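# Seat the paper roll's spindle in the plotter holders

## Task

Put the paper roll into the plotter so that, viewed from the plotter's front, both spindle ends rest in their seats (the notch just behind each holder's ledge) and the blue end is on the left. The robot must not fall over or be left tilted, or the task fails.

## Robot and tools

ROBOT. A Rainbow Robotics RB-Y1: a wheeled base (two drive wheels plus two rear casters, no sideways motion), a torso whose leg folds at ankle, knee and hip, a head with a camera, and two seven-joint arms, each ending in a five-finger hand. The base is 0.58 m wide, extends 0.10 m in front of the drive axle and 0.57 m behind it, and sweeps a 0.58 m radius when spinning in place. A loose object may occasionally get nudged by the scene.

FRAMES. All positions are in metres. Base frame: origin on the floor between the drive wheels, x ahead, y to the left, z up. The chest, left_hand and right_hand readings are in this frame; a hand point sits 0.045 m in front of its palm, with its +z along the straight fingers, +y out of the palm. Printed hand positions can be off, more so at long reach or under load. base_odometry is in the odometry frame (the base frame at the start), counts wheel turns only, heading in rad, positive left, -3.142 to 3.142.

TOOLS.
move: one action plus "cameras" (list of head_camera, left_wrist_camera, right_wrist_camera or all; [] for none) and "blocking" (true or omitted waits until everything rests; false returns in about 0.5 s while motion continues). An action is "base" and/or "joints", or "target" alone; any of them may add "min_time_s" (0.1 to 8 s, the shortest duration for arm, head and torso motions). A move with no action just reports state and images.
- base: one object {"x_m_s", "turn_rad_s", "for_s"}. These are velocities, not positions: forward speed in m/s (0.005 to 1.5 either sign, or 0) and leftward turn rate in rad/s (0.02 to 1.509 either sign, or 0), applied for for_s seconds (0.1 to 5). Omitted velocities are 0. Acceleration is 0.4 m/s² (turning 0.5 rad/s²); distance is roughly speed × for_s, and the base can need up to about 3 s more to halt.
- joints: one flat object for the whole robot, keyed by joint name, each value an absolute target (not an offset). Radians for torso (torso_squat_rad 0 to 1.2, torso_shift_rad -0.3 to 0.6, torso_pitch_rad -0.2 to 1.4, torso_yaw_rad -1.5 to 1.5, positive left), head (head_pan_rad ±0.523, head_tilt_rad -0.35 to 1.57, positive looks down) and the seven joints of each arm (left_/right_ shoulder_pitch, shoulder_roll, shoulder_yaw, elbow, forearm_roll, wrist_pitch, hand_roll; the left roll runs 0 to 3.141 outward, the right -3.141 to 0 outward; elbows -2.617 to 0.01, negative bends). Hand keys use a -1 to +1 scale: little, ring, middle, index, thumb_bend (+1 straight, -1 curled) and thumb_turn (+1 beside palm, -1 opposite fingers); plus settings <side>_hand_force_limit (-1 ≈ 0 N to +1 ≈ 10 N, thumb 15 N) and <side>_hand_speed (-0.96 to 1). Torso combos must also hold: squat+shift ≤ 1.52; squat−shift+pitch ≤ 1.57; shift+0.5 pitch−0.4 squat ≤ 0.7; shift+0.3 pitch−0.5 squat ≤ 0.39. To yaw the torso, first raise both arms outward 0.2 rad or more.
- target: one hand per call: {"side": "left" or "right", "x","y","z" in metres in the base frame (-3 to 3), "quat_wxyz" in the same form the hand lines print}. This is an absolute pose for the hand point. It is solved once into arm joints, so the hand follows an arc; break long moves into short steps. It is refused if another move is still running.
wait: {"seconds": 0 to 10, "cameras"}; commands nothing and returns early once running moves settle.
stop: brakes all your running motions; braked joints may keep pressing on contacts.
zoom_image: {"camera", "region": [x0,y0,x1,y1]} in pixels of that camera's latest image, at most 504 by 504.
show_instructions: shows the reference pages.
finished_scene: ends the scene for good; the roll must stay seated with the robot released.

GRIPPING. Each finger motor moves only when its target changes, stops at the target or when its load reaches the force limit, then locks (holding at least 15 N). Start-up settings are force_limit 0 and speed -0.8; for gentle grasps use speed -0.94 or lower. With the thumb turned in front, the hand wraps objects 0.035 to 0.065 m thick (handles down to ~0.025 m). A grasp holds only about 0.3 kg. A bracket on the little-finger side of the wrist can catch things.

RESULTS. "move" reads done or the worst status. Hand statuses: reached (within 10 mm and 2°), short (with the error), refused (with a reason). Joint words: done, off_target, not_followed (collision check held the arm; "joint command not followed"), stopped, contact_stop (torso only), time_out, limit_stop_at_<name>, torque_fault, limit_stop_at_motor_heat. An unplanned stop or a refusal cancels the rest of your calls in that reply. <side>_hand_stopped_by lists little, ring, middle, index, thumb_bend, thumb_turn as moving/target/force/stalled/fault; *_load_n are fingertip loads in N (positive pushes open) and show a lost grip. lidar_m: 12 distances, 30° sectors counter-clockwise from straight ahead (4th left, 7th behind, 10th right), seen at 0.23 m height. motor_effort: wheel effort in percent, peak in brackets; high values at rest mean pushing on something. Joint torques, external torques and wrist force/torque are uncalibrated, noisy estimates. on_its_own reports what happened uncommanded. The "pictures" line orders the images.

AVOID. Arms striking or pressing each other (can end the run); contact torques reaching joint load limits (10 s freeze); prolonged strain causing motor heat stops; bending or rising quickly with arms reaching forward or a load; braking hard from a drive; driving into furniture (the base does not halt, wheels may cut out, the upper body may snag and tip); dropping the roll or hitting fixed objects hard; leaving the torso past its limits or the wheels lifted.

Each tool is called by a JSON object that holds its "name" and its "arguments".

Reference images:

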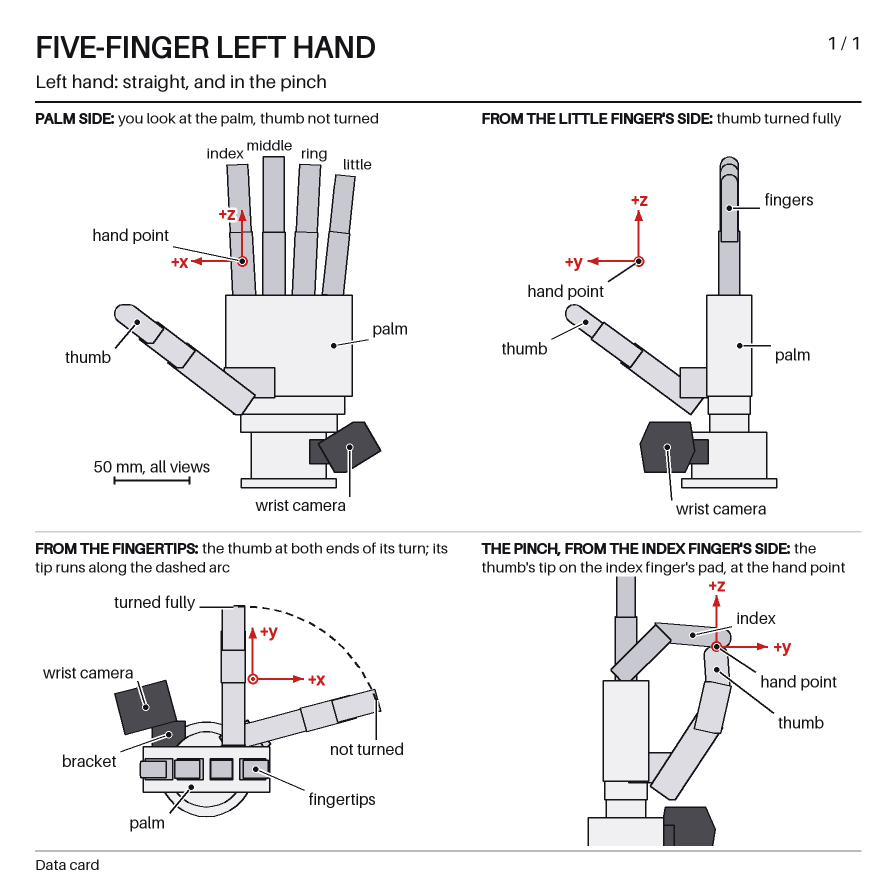

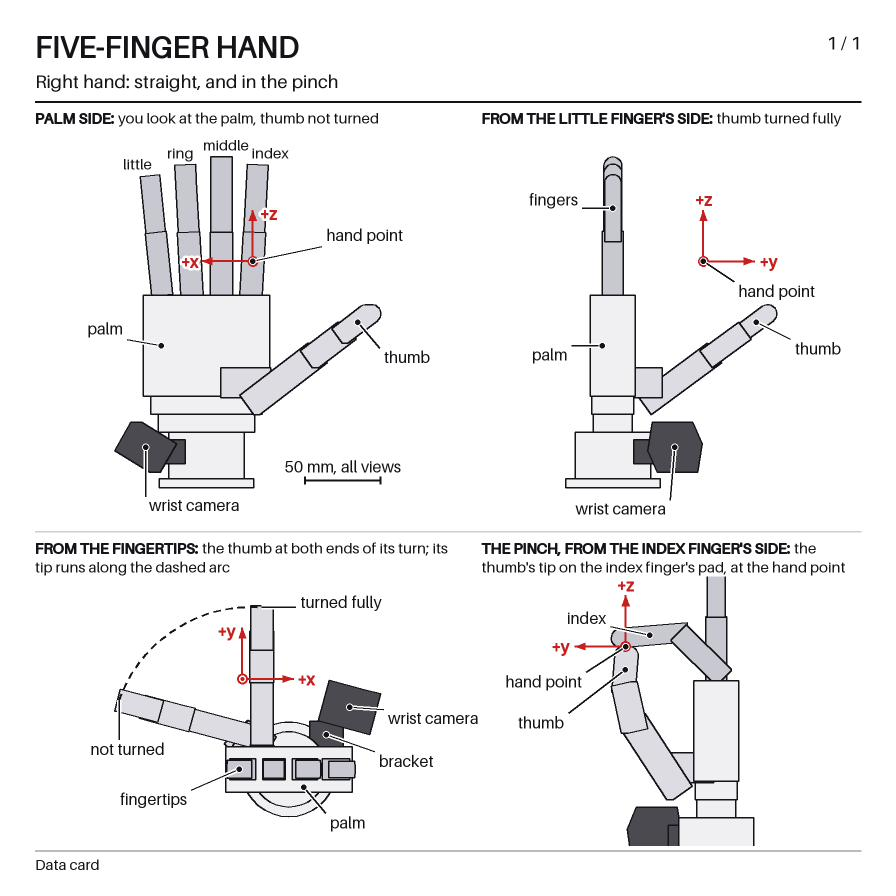

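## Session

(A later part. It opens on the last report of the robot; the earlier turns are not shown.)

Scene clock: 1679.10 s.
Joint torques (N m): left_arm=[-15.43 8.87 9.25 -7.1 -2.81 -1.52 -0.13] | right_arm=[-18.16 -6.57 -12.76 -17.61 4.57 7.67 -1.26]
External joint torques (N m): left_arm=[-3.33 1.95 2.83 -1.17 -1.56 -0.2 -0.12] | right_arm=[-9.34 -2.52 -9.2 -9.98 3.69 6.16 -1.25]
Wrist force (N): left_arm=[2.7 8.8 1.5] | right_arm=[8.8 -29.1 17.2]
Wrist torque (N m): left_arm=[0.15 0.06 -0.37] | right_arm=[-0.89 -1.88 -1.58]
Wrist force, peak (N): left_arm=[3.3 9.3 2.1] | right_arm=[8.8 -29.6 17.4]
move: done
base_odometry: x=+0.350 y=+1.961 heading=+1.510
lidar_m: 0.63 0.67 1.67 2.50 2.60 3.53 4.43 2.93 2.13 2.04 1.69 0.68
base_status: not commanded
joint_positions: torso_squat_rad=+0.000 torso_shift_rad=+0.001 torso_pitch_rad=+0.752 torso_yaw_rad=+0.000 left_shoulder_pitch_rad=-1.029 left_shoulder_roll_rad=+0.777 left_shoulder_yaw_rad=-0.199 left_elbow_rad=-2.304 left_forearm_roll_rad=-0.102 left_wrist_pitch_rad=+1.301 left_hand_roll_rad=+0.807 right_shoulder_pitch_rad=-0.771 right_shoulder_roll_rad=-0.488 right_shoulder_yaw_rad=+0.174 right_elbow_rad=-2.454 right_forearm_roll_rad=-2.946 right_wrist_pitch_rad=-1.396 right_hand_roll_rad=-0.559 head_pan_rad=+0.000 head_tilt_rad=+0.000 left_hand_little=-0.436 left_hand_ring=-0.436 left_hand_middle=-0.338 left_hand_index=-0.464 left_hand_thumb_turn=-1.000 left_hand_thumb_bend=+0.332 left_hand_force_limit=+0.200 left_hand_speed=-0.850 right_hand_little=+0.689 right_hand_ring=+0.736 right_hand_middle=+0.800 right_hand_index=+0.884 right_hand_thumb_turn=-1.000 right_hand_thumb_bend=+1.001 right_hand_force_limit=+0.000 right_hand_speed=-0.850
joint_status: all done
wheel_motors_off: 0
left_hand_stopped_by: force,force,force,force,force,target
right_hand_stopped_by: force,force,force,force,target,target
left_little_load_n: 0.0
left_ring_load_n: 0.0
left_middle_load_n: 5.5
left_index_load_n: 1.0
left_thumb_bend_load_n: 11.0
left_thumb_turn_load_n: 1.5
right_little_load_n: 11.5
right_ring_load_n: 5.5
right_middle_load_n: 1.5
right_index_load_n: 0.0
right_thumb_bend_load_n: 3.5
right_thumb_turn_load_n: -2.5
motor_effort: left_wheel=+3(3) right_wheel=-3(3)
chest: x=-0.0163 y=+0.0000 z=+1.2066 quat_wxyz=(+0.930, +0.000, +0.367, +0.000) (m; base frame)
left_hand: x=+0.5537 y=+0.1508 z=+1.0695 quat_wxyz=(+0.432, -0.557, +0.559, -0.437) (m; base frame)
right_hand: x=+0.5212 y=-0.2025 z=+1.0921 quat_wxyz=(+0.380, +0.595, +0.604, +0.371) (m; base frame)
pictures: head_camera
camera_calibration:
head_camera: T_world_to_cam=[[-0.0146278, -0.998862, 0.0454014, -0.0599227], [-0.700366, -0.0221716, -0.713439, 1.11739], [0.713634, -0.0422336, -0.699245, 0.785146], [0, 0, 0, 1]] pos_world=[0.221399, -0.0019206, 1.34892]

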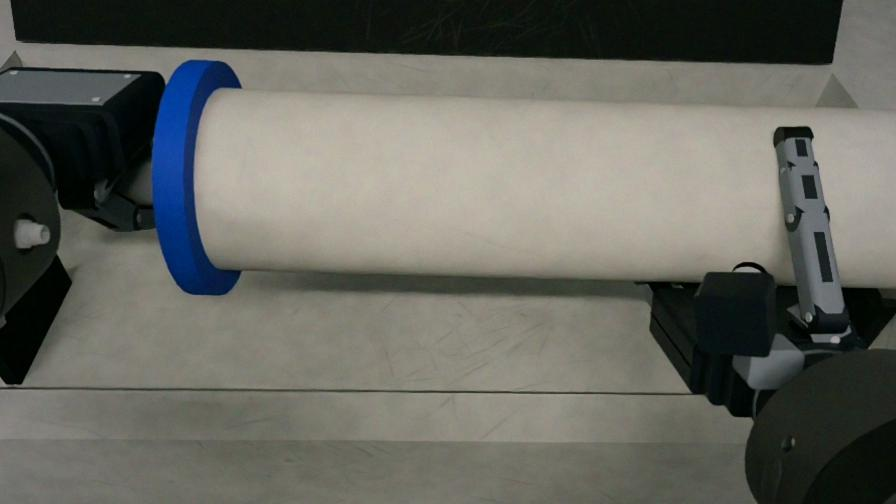

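{"name": "move", "arguments": {"base": {"x_m_s": 0.04, "for_s": 1.0}, "joints": {"head_pan_rad": 0.5, "head_tilt_rad": -0.1}, "cameras": ["head_camera"]}}

{"name": "move", "arguments": {"joints": {"torso_pitch_rad": 0.82}, "min_time_s": 3, "cameras": ["head_camera", "right_wrist_camera"]}}

Scene clock: 1771.57 s.
Joint torques (N m): left_arm=[-14.81 9.11 9.73 -7 -2.95 -1.42 -0.07] | right_arm=[-18.33 -6.62 -12.5 -18.05 4.29 7.67 -1.22]
External joint torques (N m): left_arm=[-2.71 2.2 3.31 -1.07 -1.7 -0.1 -0.06] | right_arm=[-9.51 -2.57 -8.94 -10.43 3.41 6.16 -1.21]
Wrist force (N): left_arm=[2.4 8.4 1.8] | right_arm=[7.8 -29.2 16.9]
Wrist torque (N m): left_arm=[0.00 0.04 -0.33] | right_arm=[-0.92 -1.86 -1.61]
Wrist force, peak (N): left_arm=[2.5 10.8 2.0] | right_arm=[8.3 -31.3 18.4]
move: done
base_odometry: x=+0.353 y=+2.001 heading=+1.510
lidar_m: 0.60 0.63 1.62 2.51 2.59 3.52 4.47 2.92 2.13 2.05 1.68 0.62
base_status: done (sent for 1 of 1 s)
joint_positions: torso_squat_rad=+0.000 torso_shift_rad=+0.001 torso_pitch_rad=+0.752 torso_yaw_rad=+0.000 left_shoulder_pitch_rad=-1.029 left_shoulder_roll_rad=+0.777 left_shoulder_yaw_rad=-0.199 left_elbow_rad=-2.304 left_forearm_roll_rad=-0.102 left_wrist_pitch_rad=+1.301 left_hand_roll_rad=+0.807 right_shoulder_pitch_rad=-0.771 right_shoulder_roll_rad=-0.488 right_shoulder_yaw_rad=+0.174 right_elbow_rad=-2.454 right_forearm_roll_rad=-2.946 right_wrist_pitch_rad=-1.396 right_hand_roll_rad=-0.559 head_pan_rad=+0.500 head_tilt_rad=-0.100 left_hand_little=-0.436 left_hand_ring=-0.436 left_hand_middle=-0.338 left_hand_index=-0.463 left_hand_thumb_turn=-1.000 left_hand_thumb_bend=+0.332 left_hand_force_limit=+0.200 left_hand_speed=-0.850 right_hand_little=+0.689 right_hand_ring=+0.736 right_hand_middle=+0.800 right_hand_index=+0.884 right_hand_thumb_turn=-1.000 right_hand_thumb_bend=+1.001 right_hand_force_limit=+0.000 right_hand_speed=-0.850
joint_status: all done
wheel_motors_off: 0
left_hand_stopped_by: force,force,force,force,force,target
right_hand_stopped_by: force,force,force,force,target,target
left_little_load_n: 0.0
left_ring_load_n: 0.0
left_middle_load_n: 6.0
left_index_load_n: 1.0
left_thumb_bend_load_n: 11.0
left_thumb_turn_load_n: 1.0
right_little_load_n: 11.5
right_ring_load_n: 6.0
right_middle_load_n: 1.5
right_index_load_n: 0.0
right_thumb_bend_load_n: 3.5
right_thumb_turn_load_n: -2.0
motor_effort: left_wheel=+1(27) right_wheel=-1(23)
chest: x=-0.0163 y=+0.0000 z=+1.2065 quat_wxyz=(+0.930, +0.000, +0.367, +0.000) (m; base frame)
left_hand: x=+0.5537 y=+0.1508 z=+1.0694 quat_wxyz=(+0.432, -0.557, +0.559, -0.437) (m; base frame)
right_hand: x=+0.5212 y=-0.2026 z=+1.0919 quat_wxyz=(+0.380, +0.595, +0.604, +0.371) (m; base frame)
pictures: head_camera
camera_calibration:
head_camera: T_world_to_cam=[[0.334552, -0.897624, -0.286959, 0.336998], [-0.624981, 0.0165692, -0.780464, 1.19683], [0.705318, 0.44045, -0.555455, 0.593784], [0, 0, 0, 1]] pos_world=[0.216444, 0.0211355, 1.3606]

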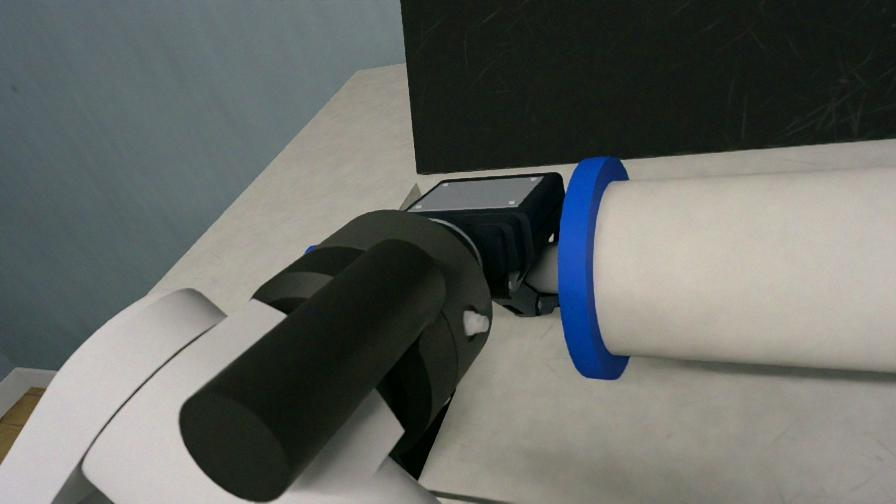

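Scene clock: 1774.87 s.
Joint torques (N m): left_arm=[-14.22 8.91 9.39 -7.63 -2.78 -1.4 -0.19] | right_arm=[-17.58 -6.43 -11.84 -18.42 4.34 7.49 -1.2]
External joint torques (N m): left_arm=[-2.78 2.14 3.16 -1.27 -1.56 -0.1 -0.18] | right_arm=[-9.67 -2.61 -8.52 -10.48 3.51 6.04 -1.2]
Wrist force (N): left_arm=[2.2 7.9 2.8] | right_arm=[8.1 -28.1 18.7]
Wrist torque (N m): left_arm=[-0.01 0.08 -0.35] | right_arm=[-0.92 -1.93 -1.58]
Wrist force, peak (N): left_arm=[2.4 8.9 2.9] | right_arm=[7.9 -29.5 17.6]
move: done
base_odometry: x=+0.353 y=+2.001 heading=+1.510
lidar_m: 0.60 0.63 1.62 2.50 2.60 3.53 4.48 2.94 2.12 2.04 1.66 0.63
base_status: not commanded
joint_positions: torso_squat_rad=+0.000 torso_shift_rad=+0.001 torso_pitch_rad=+0.822 torso_yaw_rad=+0.000 left_shoulder_pitch_rad=-1.029 left_shoulder_roll_rad=+0.777 left_shoulder_yaw_rad=-0.199 left_elbow_rad=-2.304 left_forearm_roll_rad=-0.102 left_wrist_pitch_rad=+1.301 left_hand_roll_rad=+0.807 right_shoulder_pitch_rad=-0.771 right_shoulder_roll_rad=-0.488 right_shoulder_yaw_rad=+0.174 right_elbow_rad=-2.454 right_forearm_roll_rad=-2.946 right_wrist_pitch_rad=-1.396 right_hand_roll_rad=-0.559 head_pan_rad=+0.500 head_tilt_rad=-0.100 left_hand_little=-0.436 left_hand_ring=-0.436 left_hand_middle=-0.338 left_hand_index=-0.463 left_hand_thumb_turn=-1.000 left_hand_thumb_bend=+0.332 left_hand_force_limit=+0.200 left_hand_speed=-0.850 right_hand_little=+0.689 right_hand_ring=+0.736 right_hand_middle=+0.800 right_hand_index=+0.884 right_hand_thumb_turn=-1.000 right_hand_thumb_bend=+1.001 right_hand_force_limit=+0.000 right_hand_speed=-0.850
joint_status: all done
wheel_motors_off: 0
left_hand_stopped_by: force,force,force,force,force,target
right_hand_stopped_by: force,force,force,force,target,target
left_little_load_n: 0.0
left_ring_load_n: 0.0
left_middle_load_n: 6.0
left_index_load_n: 1.5
left_thumb_bend_load_n: 11.0
left_thumb_turn_load_n: 1.0
right_little_load_n: 11.0
right_ring_load_n: 6.0
right_middle_load_n: 1.5
right_index_load_n: 0.0
right_thumb_bend_load_n: 3.5
right_thumb_turn_load_n: -2.5
motor_effort: left_wheel=+1(2) right_wheel=-1(1)
chest: x=-0.0010 y=+0.0000 z=+1.1912 quat_wxyz=(+0.917, +0.000, +0.399, +0.000) (m; base frame)
left_hand: x=+0.5580 y=+0.1508 z=+1.0147 quat_wxyz=(+0.412, -0.572, +0.574, -0.417) (m; base frame)
right_hand: x=+0.5272 y=-0.2026 z=+1.0394 quat_wxyz=(+0.359, +0.607, +0.617, +0.350) (m; base frame)
pictures: head_camera, right_wrist_camera
camera_calibration:
head_camera: T_world_to_cam=[[0.313767, -0.897589, -0.309651, 0.354517], [-0.677958, 0.0165395, -0.734914, 1.14002], [0.664773, 0.440522, -0.603338, 0.631567], [0, 0, 0, 1]] pos_world=[0.241803, 0.0211357, 1.32864]
right_wrist_camera: T_world_to_cam=[[0.438091, 0.274474, 0.856002, -1.07774], [-0.3799, -0.806499, 0.453029, -0.440524], [0.81471, -0.523664, -0.249047, -0.163266], [0, 0, 0, 1]] pos_world=[0.437808, -0.144967, 1.08146]

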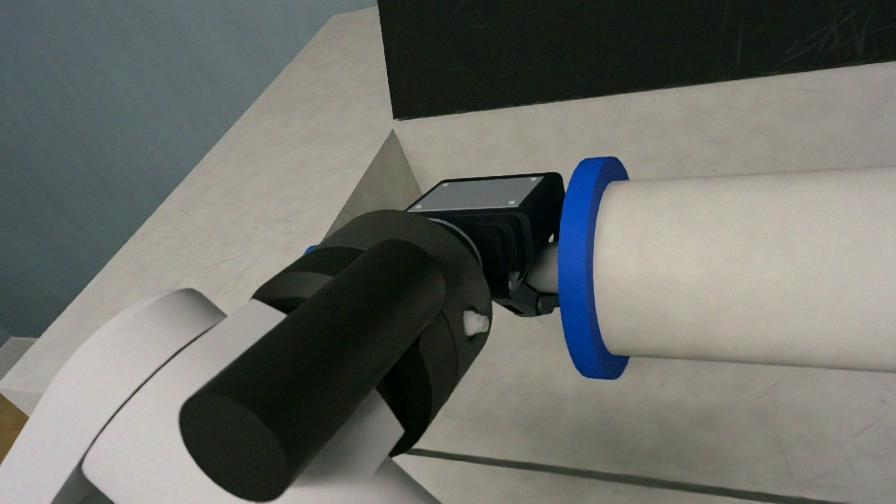

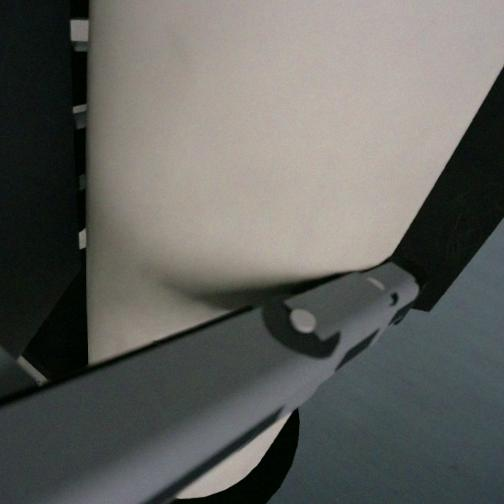

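{"name": "move", "arguments": {"joints": {"torso_pitch_rad": 0.842}, "min_time_s": 2, "cameras": []}}

{"name": "move", "arguments": {"joints": {"torso_pitch_rad": 0.852, "head_pan_rad": 0.0, "head_tilt_rad": -0.15}, "min_time_s": 2, "cameras": ["head_camera"]}}

Scene clock: 1791.53 s.
Joint torques (N m): left_arm=[-14.23 8.63 9.01 -7.67 -2.85 -1.44 -0.16] | right_arm=[-17.3 -6.17 -11.81 -18.5 4.45 7.54 -1.18]
External joint torques (N m): left_arm=[-3.01 1.91 2.84 -1.19 -1.64 -0.15 -0.15] | right_arm=[-9.68 -2.43 -8.57 -10.47 3.64 6.11 -1.18]
Wrist force (N): left_arm=[1.9 7.8 3.5] | right_arm=[7.9 -27.8 19.3]
Wrist torque (N m): left_arm=[-0.05 0.15 -0.39] | right_arm=[-0.90 -1.92 -1.58]
Wrist force, peak (N): left_arm=[2.5 9.0 3.3] | right_arm=[8.0 -28.6 19.3]
move: done
base_odometry: x=+0.353 y=+2.001 heading=+1.510
lidar_m: 0.59 0.62 1.62 2.49 2.60 3.52 4.47 2.94 2.15 2.04 1.66 0.64
base_status: not commanded
joint_positions: torso_squat_rad=+0.000 torso_shift_rad=+0.001 torso_pitch_rad=+0.844 torso_yaw_rad=+0.000 left_shoulder_pitch_rad=-1.029 left_shoulder_roll_rad=+0.777 left_shoulder_yaw_rad=-0.199 left_elbow_rad=-2.304 left_forearm_roll_rad=-0.102 left_wrist_pitch_rad=+1.301 left_hand_roll_rad=+0.807 right_shoulder_pitch_rad=-0.771 right_shoulder_roll_rad=-0.488 right_shoulder_yaw_rad=+0.174 right_elbow_rad=-2.454 right_forearm_roll_rad=-2.946 right_wrist_pitch_rad=-1.396 right_hand_roll_rad=-0.559 head_pan_rad=+0.500 head_tilt_rad=-0.100 left_hand_little=-0.436 left_hand_ring=-0.436 left_hand_middle=-0.338 left_hand_index=-0.463 left_hand_thumb_turn=-1.000 left_hand_thumb_bend=+0.332 left_hand_force_limit=+0.200 left_hand_speed=-0.850 right_hand_little=+0.689 right_hand_ring=+0.736 right_hand_middle=+0.800 right_hand_index=+0.884 right_hand_thumb_turn=-1.000 right_hand_thumb_bend=+1.001 right_hand_force_limit=+0.000 right_hand_speed=-0.850
joint_status: all done
wheel_motors_off: 0
left_hand_stopped_by: force,force,force,force,force,target
right_hand_stopped_by: force,force,force,force,target,target
left_little_load_n: 0.0
left_ring_load_n: 0.0
left_middle_load_n: 6.0
left_index_load_n: 1.5
left_thumb_bend_load_n: 11.0
left_thumb_turn_load_n: 1.0
right_little_load_n: 11.5
right_ring_load_n: 6.0
right_middle_load_n: 1.0
right_index_load_n: 0.0
right_thumb_bend_load_n: 3.5
right_thumb_turn_load_n: -2.0
motor_effort: left_wheel=+2(2) right_wheel=-1(1)
chest: x=+0.0036 y=+0.0000 z=+1.1862 quat_wxyz=(+0.912, +0.000, +0.409, +0.000) (m; base frame)
left_hand: x=+0.5586 y=+0.1508 z=+0.9974 quat_wxyz=(+0.406, -0.576, +0.578, -0.411) (m; base frame)
right_hand: x=+0.5283 y=-0.2026 z=+1.0228 quat_wxyz=(+0.352, +0.611, +0.620, +0.343) (m; base frame)
pictures: none
No camera images: "cameras" was empty.

Scene clock: 1793.83 s.
Joint torques (N m): left_arm=[-14.06 8.6 9.25 -7.68 -2.8 -1.49 -0.07] | right_arm=[-17.57 -6.39 -11.79 -18.73 4.39 7.49 -1.17]
External joint torques (N m): left_arm=[-2.94 1.91 3.12 -1.15 -1.6 -0.21 -0.06] | right_arm=[-10.09 -2.68 -8.58 -10.66 3.59 6.06 -1.16]
Wrist force (N): left_arm=[2.3 7.5 3.4] | right_arm=[8.0 -27.8 19.4]
Wrist torque (N m): left_arm=[-0.06 0.07 -0.35] | right_arm=[-0.94 -1.93 -1.58]
Wrist force, peak (N): left_arm=[2.5 8.8 3.5] | right_arm=[7.9 -28.3 19.6]
move: done
base_odometry: x=+0.353 y=+2.001 heading=+1.510
lidar_m: 0.59 0.62 1.61 2.49 2.61 3.53 4.47 2.93 2.13 2.05 1.67 0.64
base_status: not commanded
joint_positions: torso_squat_rad=+0.000 torso_shift_rad=+0.001 torso_pitch_rad=+0.854 torso_yaw_rad=+0.000 left_shoulder_pitch_rad=-1.029 left_shoulder_roll_rad=+0.777 left_shoulder_yaw_rad=-0.199 left_elbow_rad=-2.304 left_forearm_roll_rad=-0.102 left_wrist_pitch_rad=+1.301 left_hand_roll_rad=+0.807 right_shoulder_pitch_rad=-0.771 right_shoulder_roll_rad=-0.488 right_shoulder_yaw_rad=+0.174 right_elbow_rad=-2.454 right_forearm_roll_rad=-2.946 right_wrist_pitch_rad=-1.396 right_hand_roll_rad=-0.559 head_pan_rad=+0.000 head_tilt_rad=-0.150 left_hand_little=-0.436 left_hand_ring=-0.436 left_hand_middle=-0.338 left_hand_index=-0.463 left_hand_thumb_turn=-1.000 left_hand_thumb_bend=+0.332 left_hand_force_limit=+0.200 left_hand_speed=-0.850 right_hand_little=+0.689 right_hand_ring=+0.736 right_hand_middle=+0.800 right_hand_index=+0.884 right_hand_thumb_turn=-1.000 right_hand_thumb_bend=+1.001 right_hand_force_limit=+0.000 right_hand_speed=-0.850
joint_status: all done
wheel_motors_off: 0
left_hand_stopped_by: force,force,force,force,force,target
right_hand_stopped_by: force,force,force,force,target,target
left_little_load_n: 0.0
left_ring_load_n: 0.0
left_middle_load_n: 6.0
left_index_load_n: 1.5
left_thumb_bend_load_n: 11.0
left_thumb_turn_load_n: 1.0
right_little_load_n: 11.0
right_ring_load_n: 6.0
right_middle_load_n: 1.5
right_index_load_n: 0.0
right_thumb_bend_load_n: 3.5
right_thumb_turn_load_n: -2.0
motor_effort: left_wheel=+2(2) right_wheel=-1(1)
chest: x=+0.0056 y=+0.0000 z=+1.1839 quat_wxyz=(+0.910, +0.000, +0.414, +0.000) (m; base frame)
left_hand: x=+0.5587 y=+0.1508 z=+0.9895 quat_wxyz=(+0.403, -0.579, +0.580, -0.408) (m; base frame)
right_hand: x=+0.5287 y=-0.2026 z=+1.0152 quat_wxyz=(+0.349, +0.613, +0.622, +0.340) (m; base frame)
pictures: head_camera
camera_calibration:
head_camera: T_world_to_cam=[[-0.0167135, -0.998866, 0.044579, -0.0562327], [-0.665341, -0.0221703, -0.74621, 1.1504], [0.746352, -0.042132, -0.664216, 0.682227], [0, 0, 0, 1]] pos_world=[0.255288, -0.0019205, 1.31409]

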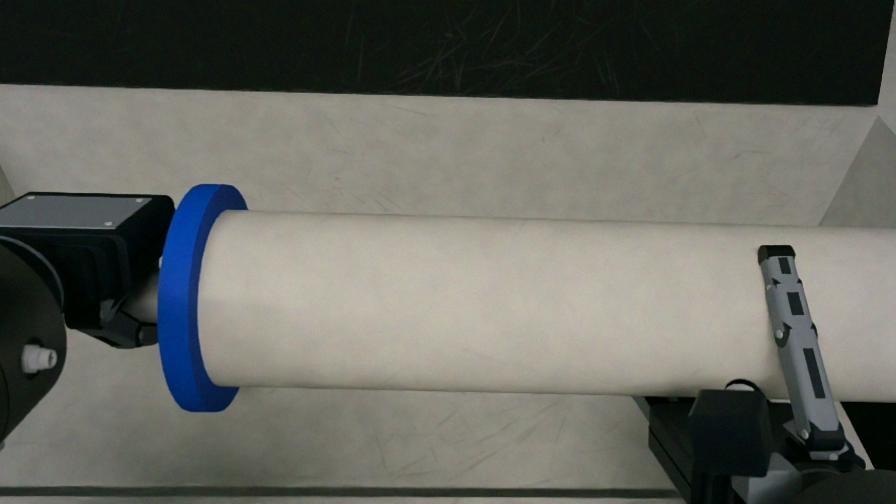

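{"name": "move", "arguments": {"joints": {"head_pan_rad": -0.5, "head_tilt_rad": -0.1}, "cameras": ["head_camera"]}}

{"name": "zoom_image", "arguments": {"camera": "head_camera", "region": [400, 150, 700, 450]}}

Scene clock: 1800.40 s.
Joint torques (N m): left_arm=[-13.88 8.86 9.3 -7.6 -2.76 -1.34 -0.04] | right_arm=[-17.23 -6.12 -11.82 -18.69 4.37 7.43 -1.21]
External joint torques (N m): left_arm=[-2.76 2.16 3.17 -1.06 -1.55 -0.06 -0.04] | right_arm=[-9.75 -2.41 -8.61 -10.62 3.56 6.01 -1.2]
Wrist force (N): left_arm=[2.2 8.1 3.5] | right_arm=[8.0 -28.0 19.5]
Wrist torque (N m): left_arm=[-0.03 0.13 -0.36] | right_arm=[-0.91 -1.94 -1.57]
Wrist force, peak (N): left_arm=[2.4 8.7 3.7] | right_arm=[7.9 -28.3 19.6]
move: done
base_odometry: x=+0.353 y=+2.001 heading=+1.510
lidar_m: 0.60 0.63 1.62 2.50 2.59 3.52 4.47 2.96 2.14 2.05 1.65 0.63
base_status: not commanded
joint_positions: torso_squat_rad=+0.000 torso_shift_rad=+0.001 torso_pitch_rad=+0.854 torso_yaw_rad=+0.000 left_shoulder_pitch_rad=-1.029 left_shoulder_roll_rad=+0.777 left_shoulder_yaw_rad=-0.199 left_elbow_rad=-2.304 left_forearm_roll_rad=-0.102 left_wrist_pitch_rad=+1.301 left_hand_roll_rad=+0.807 right_shoulder_pitch_rad=-0.771 right_shoulder_roll_rad=-0.488 right_shoulder_yaw_rad=+0.174 right_elbow_rad=-2.454 right_forearm_roll_rad=-2.946 right_wrist_pitch_rad=-1.396 right_hand_roll_rad=-0.559 head_pan_rad=-0.500 head_tilt_rad=-0.100 left_hand_little=-0.436 left_hand_ring=-0.436 left_hand_middle=-0.338 left_hand_index=-0.463 left_hand_thumb_turn=-1.000 left_hand_thumb_bend=+0.332 left_hand_force_limit=+0.200 left_hand_speed=-0.850 right_hand_little=+0.689 right_hand_ring=+0.736 right_hand_middle=+0.800 right_hand_index=+0.884 right_hand_thumb_turn=-1.000 right_hand_thumb_bend=+1.001 right_hand_force_limit=+0.000 right_hand_speed=-0.850
joint_status: all done
wheel_motors_off: 0
left_hand_stopped_by: force,force,force,force,force,target
right_hand_stopped_by: force,force,force,force,target,target
left_little_load_n: 0.0
left_ring_load_n: 0.0
left_middle_load_n: 6.0
left_index_load_n: 1.5
left_thumb_bend_load_n: 10.5
left_thumb_turn_load_n: 1.0
right_little_load_n: 11.5
right_ring_load_n: 6.0
right_middle_load_n: 1.5
right_index_load_n: 0.0
right_thumb_bend_load_n: 3.5
right_thumb_turn_load_n: -2.0
motor_effort: left_wheel=+1(2) right_wheel=-1(1)
chest: x=+0.0056 y=+0.0000 z=+1.1839 quat_wxyz=(+0.910, +0.000, +0.414, +0.000) (m; base frame)
left_hand: x=+0.5587 y=+0.1508 z=+0.9895 quat_wxyz=(+0.403, -0.579, +0.580, -0.408) (m; base frame)
right_hand: x=+0.5287 y=-0.2026 z=+1.0152 quat_wxyz=(+0.349, +0.613, +0.622, +0.340) (m; base frame)
pictures: head_camera
camera_calibration:
head_camera: T_world_to_cam=[[-0.325797, -0.855635, 0.402175, -0.467931], [-0.714624, -0.0556445, -0.697292, 1.09527], [0.619006, -0.51458, -0.593329, 0.61202], [0, 0, 0, 1]] pos_world=[0.251414, -0.0244997, 1.31504]

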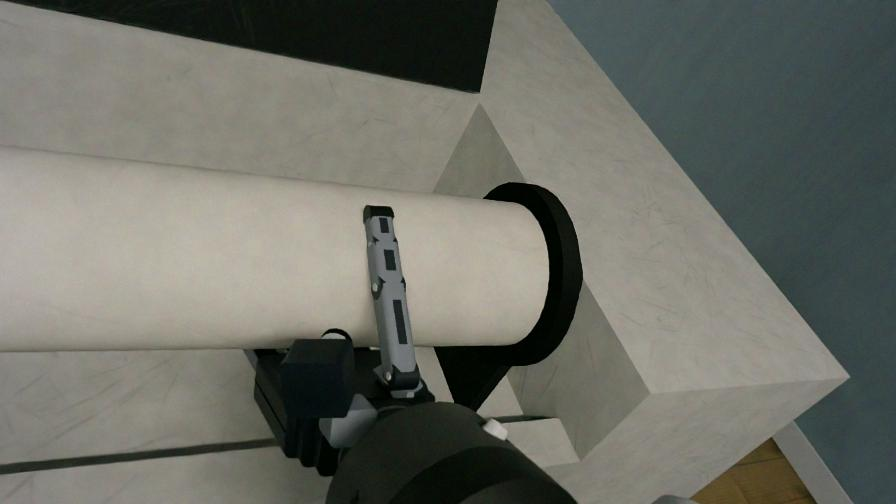

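Scaled by 1.680.

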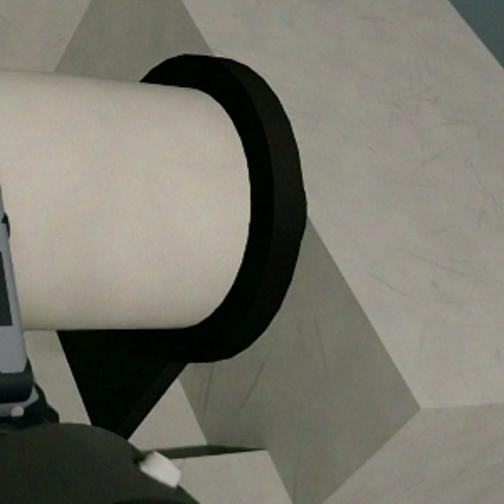

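{"name": "move", "arguments": {"joints": {"torso_pitch_rad": 0.86}, "min_time_s": 2, "cameras": []}}

{"name": "move", "arguments": {"joints": {"torso_pitch_rad": 0.867}, "min_time_s": 2, "cameras": ["head_camera"]}}

Scene clock: 1824.37 s.
Joint torques (N m): left_arm=[-13.64 8.58 9.39 -7.7 -2.82 -1.36 -0.05] | right_arm=[-16.8 -6.14 -11.41 -18.68 4.42 7.41 -1.28]
External joint torques (N m): left_arm=[-2.6 1.9 3.29 -1.12 -1.62 -0.08 -0.05] | right_arm=[-9.43 -2.45 -8.23 -10.58 3.62 5.99 -1.27]
Wrist force (N): left_arm=[2.1 7.6 3.7] | right_arm=[8.0 -27.5 19.7]
Wrist torque (N m): left_arm=[-0.03 0.11 -0.38] | right_arm=[-0.92 -1.95 -1.58]
Wrist force, peak (N): left_arm=[2.3 8.8 3.6] | right_arm=[8.1 -28.4 19.6]
move: done
base_odometry: x=+0.353 y=+2.001 heading=+1.510
lidar_m: 0.59 0.63 1.63 2.51 2.61 3.53 4.47 2.94 2.14 2.05 1.66 0.64
base_status: not commanded
joint_positions: torso_squat_rad=+0.000 torso_shift_rad=+0.001 torso_pitch_rad=+0.862 torso_yaw_rad=+0.000 left_shoulder_pitch_rad=-1.029 left_shoulder_roll_rad=+0.777 left_shoulder_yaw_rad=-0.199 left_elbow_rad=-2.304 left_forearm_roll_rad=-0.102 left_wrist_pitch_rad=+1.301 left_hand_roll_rad=+0.807 right_shoulder_pitch_rad=-0.771 right_shoulder_roll_rad=-0.488 right_shoulder_yaw_rad=+0.174 right_elbow_rad=-2.454 right_forearm_roll_rad=-2.946 right_wrist_pitch_rad=-1.396 right_hand_roll_rad=-0.559 head_pan_rad=-0.500 head_tilt_rad=-0.100 left_hand_little=-0.436 left_hand_ring=-0.436 left_hand_middle=-0.338 left_hand_index=-0.463 left_hand_thumb_turn=-1.000 left_hand_thumb_bend=+0.332 left_hand_force_limit=+0.200 left_hand_speed=-0.850 right_hand_little=+0.689 right_hand_ring=+0.736 right_hand_middle=+0.800 right_hand_index=+0.884 right_hand_thumb_turn=-1.000 right_hand_thumb_bend=+1.001 right_hand_force_limit=+0.000 right_hand_speed=-0.850
joint_status: all done
wheel_motors_off: 0
left_hand_stopped_by: force,force,force,force,force,target
right_hand_stopped_by: force,force,force,force,target,target
left_little_load_n: 0.0
left_ring_load_n: 0.0
left_middle_load_n: 6.0
left_index_load_n: 1.5
left_thumb_bend_load_n: 11.0
left_thumb_turn_load_n: 1.0
right_little_load_n: 11.5
right_ring_load_n: 6.5
right_middle_load_n: 1.5
right_index_load_n: 0.0
right_thumb_bend_load_n: 3.5
right_thumb_turn_load_n: -2.0
motor_effort: left_wheel=+1(2) right_wheel=-1(1)
chest: x=+0.0072 y=+0.0000 z=+1.1820 quat_wxyz=(+0.909, +0.000, +0.418, +0.000) (m; base frame)
left_hand: x=+0.5588 y=+0.1508 z=+0.9832 quat_wxyz=(+0.401, -0.580, +0.582, -0.405) (m; base frame)
right_hand: x=+0.5290 y=-0.2026 z=+1.0092 quat_wxyz=(+0.346, +0.614, +0.624, +0.337) (m; base frame)
pictures: none
No camera images: "cameras" was empty.

Scene clock: 1826.63 s.
Joint torques (N m): left_arm=[-13.67 8.51 9.38 -7.85 -2.87 -1.44 -0.14] | right_arm=[-17.11 -6.25 -11.58 -18.63 4.32 7.43 -1.32]
External joint torques (N m): left_arm=[-2.71 1.86 3.29 -1.24 -1.67 -0.16 -0.13] | right_arm=[-9.84 -2.59 -8.42 -10.5 3.53 6.02 -1.32]
Wrist force (N): left_arm=[1.9 8.0 3.7] | right_arm=[8.1 -27.6 19.8]
Wrist torque (N m): left_arm=[0.03 0.16 -0.40] | right_arm=[-0.94 -1.97 -1.57]
Wrist force, peak (N): left_arm=[2.4 8.6 3.6] | right_arm=[8.1 -28.1 19.9]
move: done
base_odometry: x=+0.353 y=+2.001 heading=+1.510
lidar_m: 0.59 0.63 1.63 2.50 2.60 3.54 4.47 2.97 2.14 2.05 1.67 0.63
base_status: not commanded
joint_positions: torso_squat_rad=+0.000 torso_shift_rad=+0.001 torso_pitch_rad=+0.869 torso_yaw_rad=+0.000 left_shoulder_pitch_rad=-1.029 left_shoulder_roll_rad=+0.777 left_shoulder_yaw_rad=-0.199 left_elbow_rad=-2.304 left_forearm_roll_rad=-0.102 left_wrist_pitch_rad=+1.301 left_hand_roll_rad=+0.807 right_shoulder_pitch_rad=-0.771 right_shoulder_roll_rad=-0.488 right_shoulder_yaw_rad=+0.174 right_elbow_rad=-2.454 right_forearm_roll_rad=-2.946 right_wrist_pitch_rad=-1.396 right_hand_roll_rad=-0.559 head_pan_rad=-0.500 head_tilt_rad=-0.100 left_hand_little=-0.436 left_hand_ring=-0.436 left_hand_middle=-0.338 left_hand_index=-0.463 left_hand_thumb_turn=-1.000 left_hand_thumb_bend=+0.332 left_hand_force_limit=+0.200 left_hand_speed=-0.850 right_hand_little=+0.689 right_hand_ring=+0.736 right_hand_middle=+0.800 right_hand_index=+0.884 right_hand_thumb_turn=-1.000 right_hand_thumb_bend=+1.001 right_hand_force_limit=+0.000 right_hand_speed=-0.850
joint_status: all done
wheel_motors_off: 0
left_hand_stopped_by: force,force,force,force,force,target
right_hand_stopped_by: force,force,force,force,target,target
left_little_load_n: 0.5
left_ring_load_n: 0.0
left_middle_load_n: 6.0
left_index_load_n: 1.5
left_thumb_bend_load_n: 11.0
left_thumb_turn_load_n: 1.0
right_little_load_n: 11.5
right_ring_load_n: 6.0
right_middle_load_n: 1.5
right_index_load_n: 0.0
right_thumb_bend_load_n: 3.5
right_thumb_turn_load_n: -2.0
motor_effort: left_wheel=+1(2) right_wheel=-1(2)
chest: x=+0.0086 y=+0.0000 z=+1.1804 quat_wxyz=(+0.907, +0.000, +0.421, +0.000) (m; base frame)
left_hand: x=+0.5588 y=+0.1508 z=+0.9777 quat_wxyz=(+0.399, -0.582, +0.583, -0.403) (m; base frame)
right_hand: x=+0.5291 y=-0.2026 z=+1.0039 quat_wxyz=(+0.344, +0.615, +0.625, +0.335) (m; base frame)
pictures: head_camera
camera_calibration:
head_camera: T_world_to_cam=[[-0.319752, -0.855608, 0.407054, -0.471336], [-0.724997, -0.0556601, -0.6865, 1.08229], [0.610032, -0.514623, -0.602516, 0.618975], [0, 0, 0, 1]] pos_world=[0.256352, -0.0244996, 1.30779]

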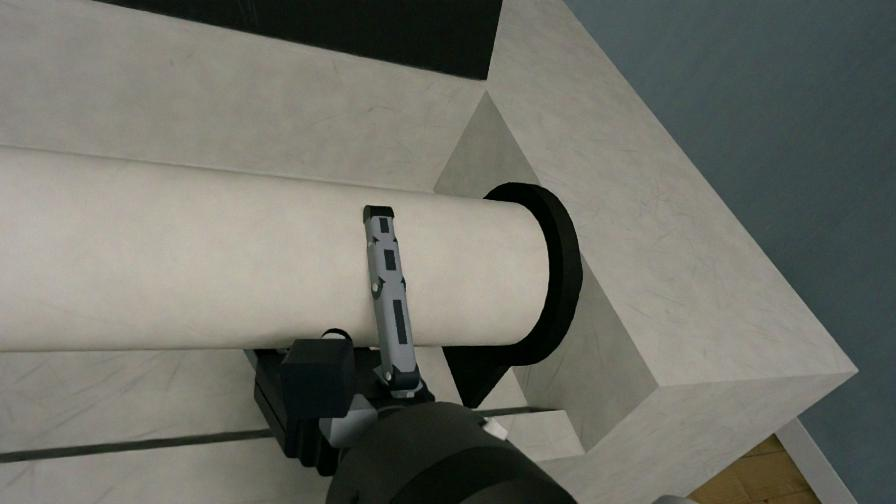

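{"name": "move", "arguments": {"joints": {"torso_pitch_rad": 0.874}, "min_time_s": 1.5, "cameras": []}}

{"name": "move", "arguments": {"joints": {"torso_pitch_rad": 0.88}, "min_time_s": 1.5, "cameras": []}}

Scene clock: 1833.37 s.
Joint torques (N m): left_arm=[-13.72 8.69 9.4 -7.84 -2.8 -1.49 -0.16] | right_arm=[-16.98 -5.8 -11.5 -18.7 4.34 7.42 -1.31]
External joint torques (N m): left_arm=[-2.84 2.05 3.33 -1.18 -1.61 -0.22 -0.15] | right_arm=[-9.8 -2.17 -8.37 -10.54 3.54 6.02 -1.3]
Wrist force (N): left_arm=[2.6 7.6 3.6] | right_arm=[7.9 -27.3 20.0]
Wrist torque (N m): left_arm=[-0.02 0.05 -0.33] | right_arm=[-0.93 -1.94 -1.60]
Wrist force, peak (N): left_arm=[2.3 8.7 3.6] | right_arm=[8.0 -28.0 20.1]
move: done
base_odometry: x=+0.353 y=+2.001 heading=+1.510
lidar_m: 0.61 0.65 1.61 2.50 2.61 3.52 4.48 2.92 2.14 2.05 1.67 0.64
base_status: not commanded
joint_positions: torso_squat_rad=+0.000 torso_shift_rad=+0.001 torso_pitch_rad=+0.876 torso_yaw_rad=+0.000 left_shoulder_pitch_rad=-1.029 left_shoulder_roll_rad=+0.777 left_shoulder_yaw_rad=-0.199 left_elbow_rad=-2.304 left_forearm_roll_rad=-0.102 left_wrist_pitch_rad=+1.301 left_hand_roll_rad=+0.807 right_shoulder_pitch_rad=-0.771 right_shoulder_roll_rad=-0.488 right_shoulder_yaw_rad=+0.174 right_elbow_rad=-2.454 right_forearm_roll_rad=-2.946 right_wrist_pitch_rad=-1.396 right_hand_roll_rad=-0.559 head_pan_rad=-0.500 head_tilt_rad=-0.100 left_hand_little=-0.436 left_hand_ring=-0.436 left_hand_middle=-0.338 left_hand_index=-0.463 left_hand_thumb_turn=-1.000 left_hand_thumb_bend=+0.332 left_hand_force_limit=+0.200 left_hand_speed=-0.850 right_hand_little=+0.689 right_hand_ring=+0.736 right_hand_middle=+0.800 right_hand_index=+0.884 right_hand_thumb_turn=-1.000 right_hand_thumb_bend=+1.001 right_hand_force_limit=+0.000 right_hand_speed=-0.850
joint_status: all done
wheel_motors_off: 0
left_hand_stopped_by: force,force,force,force,force,target
right_hand_stopped_by: force,force,force,force,target,target
left_little_load_n: 0.0
left_ring_load_n: 0.0
left_middle_load_n: 6.0
left_index_load_n: 1.5
left_thumb_bend_load_n: 11.0
left_thumb_turn_load_n: 1.0
right_little_load_n: 11.5
right_ring_load_n: 6.0
right_middle_load_n: 1.5
right_index_load_n: 0.0
right_thumb_bend_load_n: 3.5
right_thumb_turn_load_n: -2.0
motor_effort: left_wheel=+2(2) right_wheel=-1(1)
chest: x=+0.0100 y=+0.0000 z=+1.1787 quat_wxyz=(+0.906, +0.000, +0.424, +0.000) (m; base frame)
left_hand: x=+0.5587 y=+0.1508 z=+0.9722 quat_wxyz=(+0.397, -0.583, +0.585, -0.401) (m; base frame)
right_hand: x=+0.5293 y=-0.2026 z=+0.9986 quat_wxyz=(+0.342, +0.617, +0.626, +0.333) (m; base frame)
pictures: none
No camera images: "cameras" was empty.

Scene clock: 1835.17 s.
Joint torques (N m): left_arm=[-13.74 8.5 8.93 -7.88 -2.79 -1.39 -0.05] | right_arm=[-16.67 -6.25 -11.68 -18.59 4.36 7.43 -1.31]
External joint torques (N m): left_arm=[-2.92 1.88 2.89 -1.19 -1.6 -0.12 -0.04] | right_arm=[-9.57 -2.64 -8.58 -10.41 3.57 6.03 -1.31]
Wrist force (N): left_arm=[2.0 7.5 3.1] | right_arm=[8.0 -27.6 20.5]
Wrist torque (N m): left_arm=[0.04 0.14 -0.38] | right_arm=[-0.92 -1.94 -1.55]
Wrist force, peak (N): left_arm=[2.1 8.4 4.1] | right_arm=[8.2 -27.9 20.3]
move: done
base_odometry: x=+0.353 y=+2.001 heading=+1.510
lidar_m: 0.59 0.63 1.61 2.50 2.60 3.54 4.46 2.94 2.12 2.05 1.67 0.64
base_status: not commanded
joint_positions: torso_squat_rad=+0.000 torso_shift_rad=+0.001 torso_pitch_rad=+0.882 torso_yaw_rad=+0.000 left_shoulder_pitch_rad=-1.029 left_shoulder_roll_rad=+0.777 left_shoulder_yaw_rad=-0.199 left_elbow_rad=-2.304 left_forearm_roll_rad=-0.102 left_wrist_pitch_rad=+1.301 left_hand_roll_rad=+0.807 right_shoulder_pitch_rad=-0.771 right_shoulder_roll_rad=-0.488 right_shoulder_yaw_rad=+0.174 right_elbow_rad=-2.454 right_forearm_roll_rad=-2.946 right_wrist_pitch_rad=-1.396 right_hand_roll_rad=-0.559 head_pan_rad=-0.500 head_tilt_rad=-0.100 left_hand_little=-0.436 left_hand_ring=-0.436 left_hand_middle=-0.338 left_hand_index=-0.463 left_hand_thumb_turn=-1.000 left_hand_thumb_bend=+0.332 left_hand_force_limit=+0.200 left_hand_speed=-0.850 right_hand_little=+0.689 right_hand_ring=+0.736 right_hand_middle=+0.800 right_hand_index=+0.884 right_hand_thumb_turn=-1.000 right_hand_thumb_bend=+1.001 right_hand_force_limit=+0.000 right_hand_speed=-0.850
joint_status: all done
wheel_motors_off: 0
left_hand_stopped_by: force,force,force,force,force,target
right_hand_stopped_by: force,force,force,force,target,target
left_little_load_n: 0.0
left_ring_load_n: 0.0
left_middle_load_n: 5.5
left_index_load_n: 1.5
left_thumb_bend_load_n: 10.5
left_thumb_turn_load_n: 1.0
right_little_load_n: 11.5
right_ring_load_n: 6.0
right_middle_load_n: 1.5
right_index_load_n: 0.0
right_thumb_bend_load_n: 3.5
right_thumb_turn_load_n: -2.0
motor_effort: left_wheel=+2(2) right_wheel=-1(1)
chest: x=+0.0112 y=+0.0000 z=+1.1773 quat_wxyz=(+0.904, +0.000, +0.427, +0.000) (m; base frame)
left_hand: x=+0.5587 y=+0.1508 z=+0.9675 quat_wxyz=(+0.395, -0.584, +0.586, -0.400) (m; base frame)
right_hand: x=+0.5294 y=-0.2026 z=+0.9941 quat_wxyz=(+0.340, +0.618, +0.627, +0.331) (m; base frame)
pictures: none
No camera images: "cameras" was empty.

{"name": "move", "arguments": {"joints": {"torso_pitch_rad": 0.887}, "min_time_s": 1.5, "cameras": ["head_camera"]}}

Scene clock: 1874.37 s.
Joint torques (N m): left_arm=[-12.53 8.68 7.92 -7.84 -1.58 -1.43 -0.12] | right_arm=[-16.73 -5.76 -9.61 -18.3 3.65 7.35 -1.35]
External joint torques (N m): left_arm=[-1.77 2.08 1.9 -1.12 -0.39 -0.16 -0.11] | right_arm=[-9.73 -2.17 -6.53 -10.1 2.87 5.96 -1.34]
Wrist force (N): left_arm=[-2.0 3.2 2.1] | right_arm=[3.9 -25.6 16.9]
Wrist torque (N m): left_arm=[-0.12 0.20 -0.31] | right_arm=[-0.93 -1.46 -1.30]
Wrist force, peak (N): left_arm=[2.4 7.9 3.2] | right_arm=[4.7 -28.9 20.9]
move: done
base_odometry: x=+0.353 y=+2.001 heading=+1.510
lidar_m: 0.60 0.62 1.60 2.51 2.60 3.54 4.48 2.94 2.14 2.05 1.69 0.64
base_status: not commanded
joint_positions: torso_squat_rad=+0.000 torso_shift_rad=+0.001 torso_pitch_rad=+0.888 torso_yaw_rad=+0.000 left_shoulder_pitch_rad=-1.029 left_shoulder_roll_rad=+0.777 left_shoulder_yaw_rad=-0.199 left_elbow_rad=-2.304 left_forearm_roll_rad=-0.102 left_wrist_pitch_rad=+1.301 left_hand_roll_rad=+0.807 right_shoulder_pitch_rad=-0.771 right_shoulder_roll_rad=-0.488 right_shoulder_yaw_rad=+0.173 right_elbow_rad=-2.454 right_forearm_roll_rad=-2.946 right_wrist_pitch_rad=-1.396 right_hand_roll_rad=-0.559 head_pan_rad=-0.500 head_tilt_rad=-0.100 left_hand_little=-0.436 left_hand_ring=-0.436 left_hand_middle=-0.338 left_hand_index=-0.464 left_hand_thumb_turn=-1.000 left_hand_thumb_bend=+0.332 left_hand_force_limit=+0.200 left_hand_speed=-0.850 right_hand_little=+0.689 right_hand_ring=+0.736 right_hand_middle=+0.800 right_hand_index=+0.884 right_hand_thumb_turn=-1.000 right_hand_thumb_bend=+1.001 right_hand_force_limit=+0.000 right_hand_speed=-0.850
joint_status: all done
wheel_motors_off: 0
left_hand_stopped_by: force,force,force,force,force,target
right_hand_stopped_by: force,force,force,force,target,target
left_little_load_n: 0.0
left_ring_load_n: 0.0
left_middle_load_n: 6.0
left_index_load_n: 0.0
left_thumb_bend_load_n: 10.5
left_thumb_turn_load_n: 0.0
right_little_load_n: 9.0
right_ring_load_n: 5.5
right_middle_load_n: 1.5
right_index_load_n: 0.0
right_thumb_bend_load_n: 3.0
right_thumb_turn_load_n: 1.5
motor_effort: left_wheel=+1(2) right_wheel=-1(1)
chest: x=+0.0126 y=+0.0000 z=+1.1757 quat_wxyz=(+0.903, +0.000, +0.430, +0.000) (m; base frame)
left_hand: x=+0.5587 y=+0.1509 z=+0.9624 quat_wxyz=(+0.393, -0.586, +0.587, -0.398) (m; base frame)
right_hand: x=+0.5295 y=-0.2028 z=+0.9891 quat_wxyz=(+0.338, +0.619, +0.628, +0.329) (m; base frame)
pictures: head_camera
camera_calibration:
head_camera: T_world_to_cam=[[-0.311627, -0.855619, 0.413286, -0.475563], [-0.738405, -0.0556824, -0.672054, 1.0651], [0.598035, -0.514603, -0.614441, 0.62785], [0, 0, 0, 1]] pos_world=[0.2628, -0.0244995, 1.29812]

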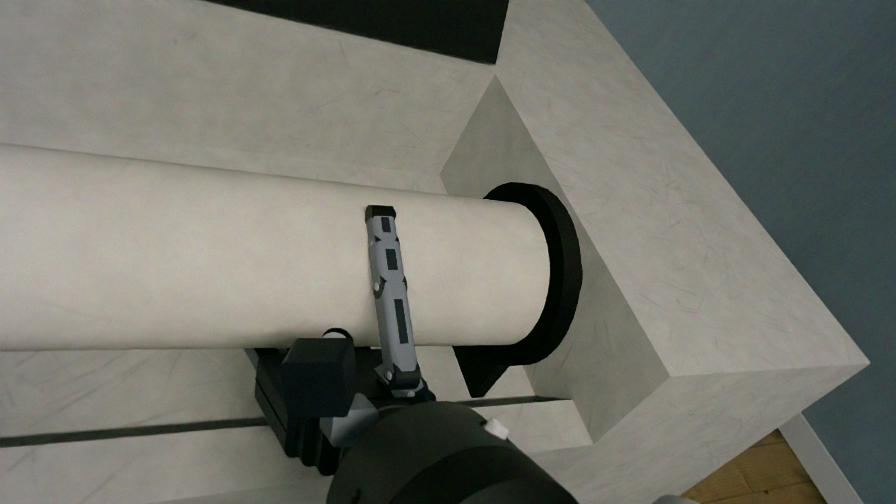

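{"name": "wait", "arguments": {"seconds": 0.5, "cameras": []}}

{"name": "move", "arguments": {"joints": {"torso_pitch_rad": 0.891}, "min_time_s": 1.5, "cameras": ["left_wrist_camera"]}}

Scene clock: 1884.57 s.
Joint torques (N m): left_arm=[-12.21 8.45 7.79 -7.83 -1.5 -1.37 -0.12] | right_arm=[-16.48 -5.74 -9.48 -18.3 3.58 7.39 -1.25]
External joint torques (N m): left_arm=[-1.45 1.84 1.77 -1.11 -0.31 -0.1 -0.12] | right_arm=[-9.47 -2.15 -6.4 -10.1 2.79 5.99 -1.24]
Wrist force (N): left_arm=[-2.3 3.2 2.4] | right_arm=[3.9 -25.8 17.0]
Wrist torque (N m): left_arm=[-0.10 0.28 -0.34] | right_arm=[-0.96 -1.46 -1.30]
Wrist force, peak (N): left_arm=[-2.4 3.3 3.1] | right_arm=[3.8 -26.4 17.2]
base_odometry: x=+0.353 y=+2.001 heading=+1.510
lidar_m: 0.59 0.64 1.61 2.51 2.60 3.53 4.48 2.94 2.14 2.04 1.67 0.62
base_status: not commanded
joint_positions: torso_squat_rad=+0.000 torso_shift_rad=+0.001 torso_pitch_rad=+0.888 torso_yaw_rad=+0.000 left_shoulder_pitch_rad=-1.029 left_shoulder_roll_rad=+0.777 left_shoulder_yaw_rad=-0.199 left_elbow_rad=-2.304 left_forearm_roll_rad=-0.102 left_wrist_pitch_rad=+1.301 left_hand_roll_rad=+0.807 right_shoulder_pitch_rad=-0.771 right_shoulder_roll_rad=-0.488 right_shoulder_yaw_rad=+0.173 right_elbow_rad=-2.454 right_forearm_roll_rad=-2.946 right_wrist_pitch_rad=-1.396 right_hand_roll_rad=-0.559 head_pan_rad=-0.500 head_tilt_rad=-0.100 left_hand_little=-0.436 left_hand_ring=-0.436 left_hand_middle=-0.338 left_hand_index=-0.464 left_hand_thumb_turn=-1.000 left_hand_thumb_bend=+0.332 left_hand_force_limit=+0.200 left_hand_speed=-0.850 right_hand_little=+0.689 right_hand_ring=+0.736 right_hand_middle=+0.800 right_hand_index=+0.884 right_hand_thumb_turn=-1.000 right_hand_thumb_bend=+1.001 right_hand_force_limit=+0.000 right_hand_speed=-0.850
joint_status: all done
wheel_motors_off: 0
left_hand_stopped_by: force,force,force,force,force,target
right_hand_stopped_by: force,force,force,force,target,target
left_little_load_n: 0.0
left_ring_load_n: 0.0
left_middle_load_n: 6.0
left_index_load_n: 0.0
left_thumb_bend_load_n: 10.5
left_thumb_turn_load_n: 0.0
right_little_load_n: 9.0
right_ring_load_n: 5.5
right_middle_load_n: 1.5
right_index_load_n: 0.0
right_thumb_bend_load_n: 3.0
right_thumb_turn_load_n: 1.5
motor_effort: left_wheel=+1(2) right_wheel=-1(1)
chest: x=+0.0126 y=+0.0000 z=+1.1757 quat_wxyz=(+0.903, +0.000, +0.430, +0.000) (m; base frame)
left_hand: x=+0.5587 y=+0.1509 z=+0.9624 quat_wxyz=(+0.393, -0.586, +0.587, -0.398) (m; base frame)
right_hand: x=+0.5295 y=-0.2028 z=+0.9891 quat_wxyz=(+0.338, +0.619, +0.628, +0.329) (m; base frame)
wait: 0.50 s; at rest from the start
pictures: none
No camera images: "cameras" was empty.

Scene clock: 1886.37 s.
Joint torques (N m): left_arm=[-12.27 8.35 7.69 -7.91 -1.61 -1.38 -0.07] | right_arm=[-14.44 -5.15 -7.57 -13.79 2.11 5.5 -1.07]
External joint torques (N m): left_arm=[-1.55 1.75 1.68 -1.18 -0.42 -0.11 -0.06] | right_arm=[-7.47 -1.57 -4.5 -5.58 1.33 4.1 -1.07]
Wrist force (N): left_arm=[-2.0 3.0 2.3] | right_arm=[2.4 -19.1 7.9]
Wrist torque (N m): left_arm=[-0.12 0.20 -0.31] | right_arm=[-0.96 -1.21 -1.12]
Wrist force, peak (N): left_arm=[-2.2 3.5 3.0] | right_arm=[3.8 -26.0 17.1]
move: done
base_odometry: x=+0.353 y=+2.001 heading=+1.510
lidar_m: 0.60 0.64 1.61 2.50 2.60 3.53 4.46 2.94 2.15 2.04 1.67 0.64
base_status: not commanded
joint_positions: torso_squat_rad=+0.000 torso_shift_rad=+0.000 torso_pitch_rad=+0.892 torso_yaw_rad=+0.000 left_shoulder_pitch_rad=-1.029 left_shoulder_roll_rad=+0.777 left_shoulder_yaw_rad=-0.199 left_elbow_rad=-2.304 left_forearm_roll_rad=-0.102 left_wrist_pitch_rad=+1.301 left_hand_roll_rad=+0.807 right_shoulder_pitch_rad=-0.772 right_shoulder_roll_rad=-0.488 right_shoulder_yaw_rad=+0.173 right_elbow_rad=-2.456 right_forearm_roll_rad=-2.945 right_wrist_pitch_rad=-1.395 right_hand_roll_rad=-0.559 head_pan_rad=-0.500 head_tilt_rad=-0.100 left_hand_little=-0.436 left_hand_ring=-0.436 left_hand_middle=-0.338 left_hand_index=-0.464 left_hand_thumb_turn=-1.000 left_hand_thumb_bend=+0.332 left_hand_force_limit=+0.200 left_hand_speed=-0.850 right_hand_little=+0.689 right_hand_ring=+0.736 right_hand_middle=+0.800 right_hand_index=+0.884 right_hand_thumb_turn=-1.000 right_hand_thumb_bend=+1.001 right_hand_force_limit=+0.000 right_hand_speed=-0.850
joint_status: all done
wheel_motors_off: 0
left_hand_stopped_by: force,force,force,force,force,target
right_hand_stopped_by: force,force,force,force,target,target
left_little_load_n: 0.0
left_ring_load_n: 0.0
left_middle_load_n: 6.0
left_index_load_n: 0.0
left_thumb_bend_load_n: 10.5
left_thumb_turn_load_n: 0.0
right_little_load_n: 8.0
right_ring_load_n: 4.5
right_middle_load_n: 1.0
right_index_load_n: 0.0
right_thumb_bend_load_n: 3.5
right_thumb_turn_load_n: 1.5
motor_effort: left_wheel=+1(2) right_wheel=-1(1)
chest: x=+0.0130 y=+0.0000 z=+1.1748 quat_wxyz=(+0.902, +0.000, +0.431, +0.000) (m; base frame)
left_hand: x=+0.5585 y=+0.1509 z=+0.9598 quat_wxyz=(+0.392, -0.586, +0.588, -0.397) (m; base frame)
right_hand: x=+0.5295 y=-0.2028 z=+0.9875 quat_wxyz=(+0.338, +0.619, +0.628, +0.329) (m; base frame)
pictures: left_wrist_camera
camera_calibration:
left_wrist_camera: T_world_to_cam=[[0.372254, -0.30891, 0.875215, -1.00204], [-0.609964, -0.792172, -0.0201649, 0.472256], [0.69955, -0.526343, -0.483314, 0.265355], [0, 0, 0, 1]] pos_world=[0.475444, 0.204235, 1.01478]

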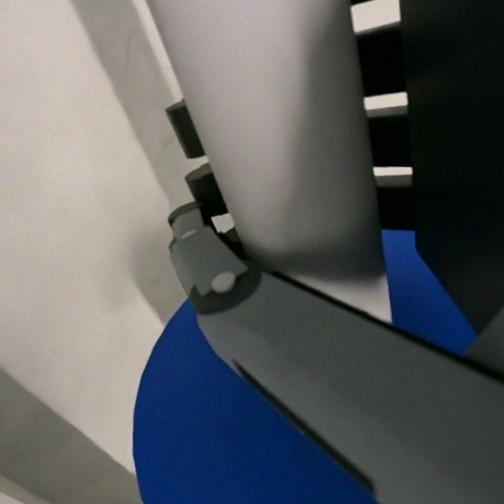

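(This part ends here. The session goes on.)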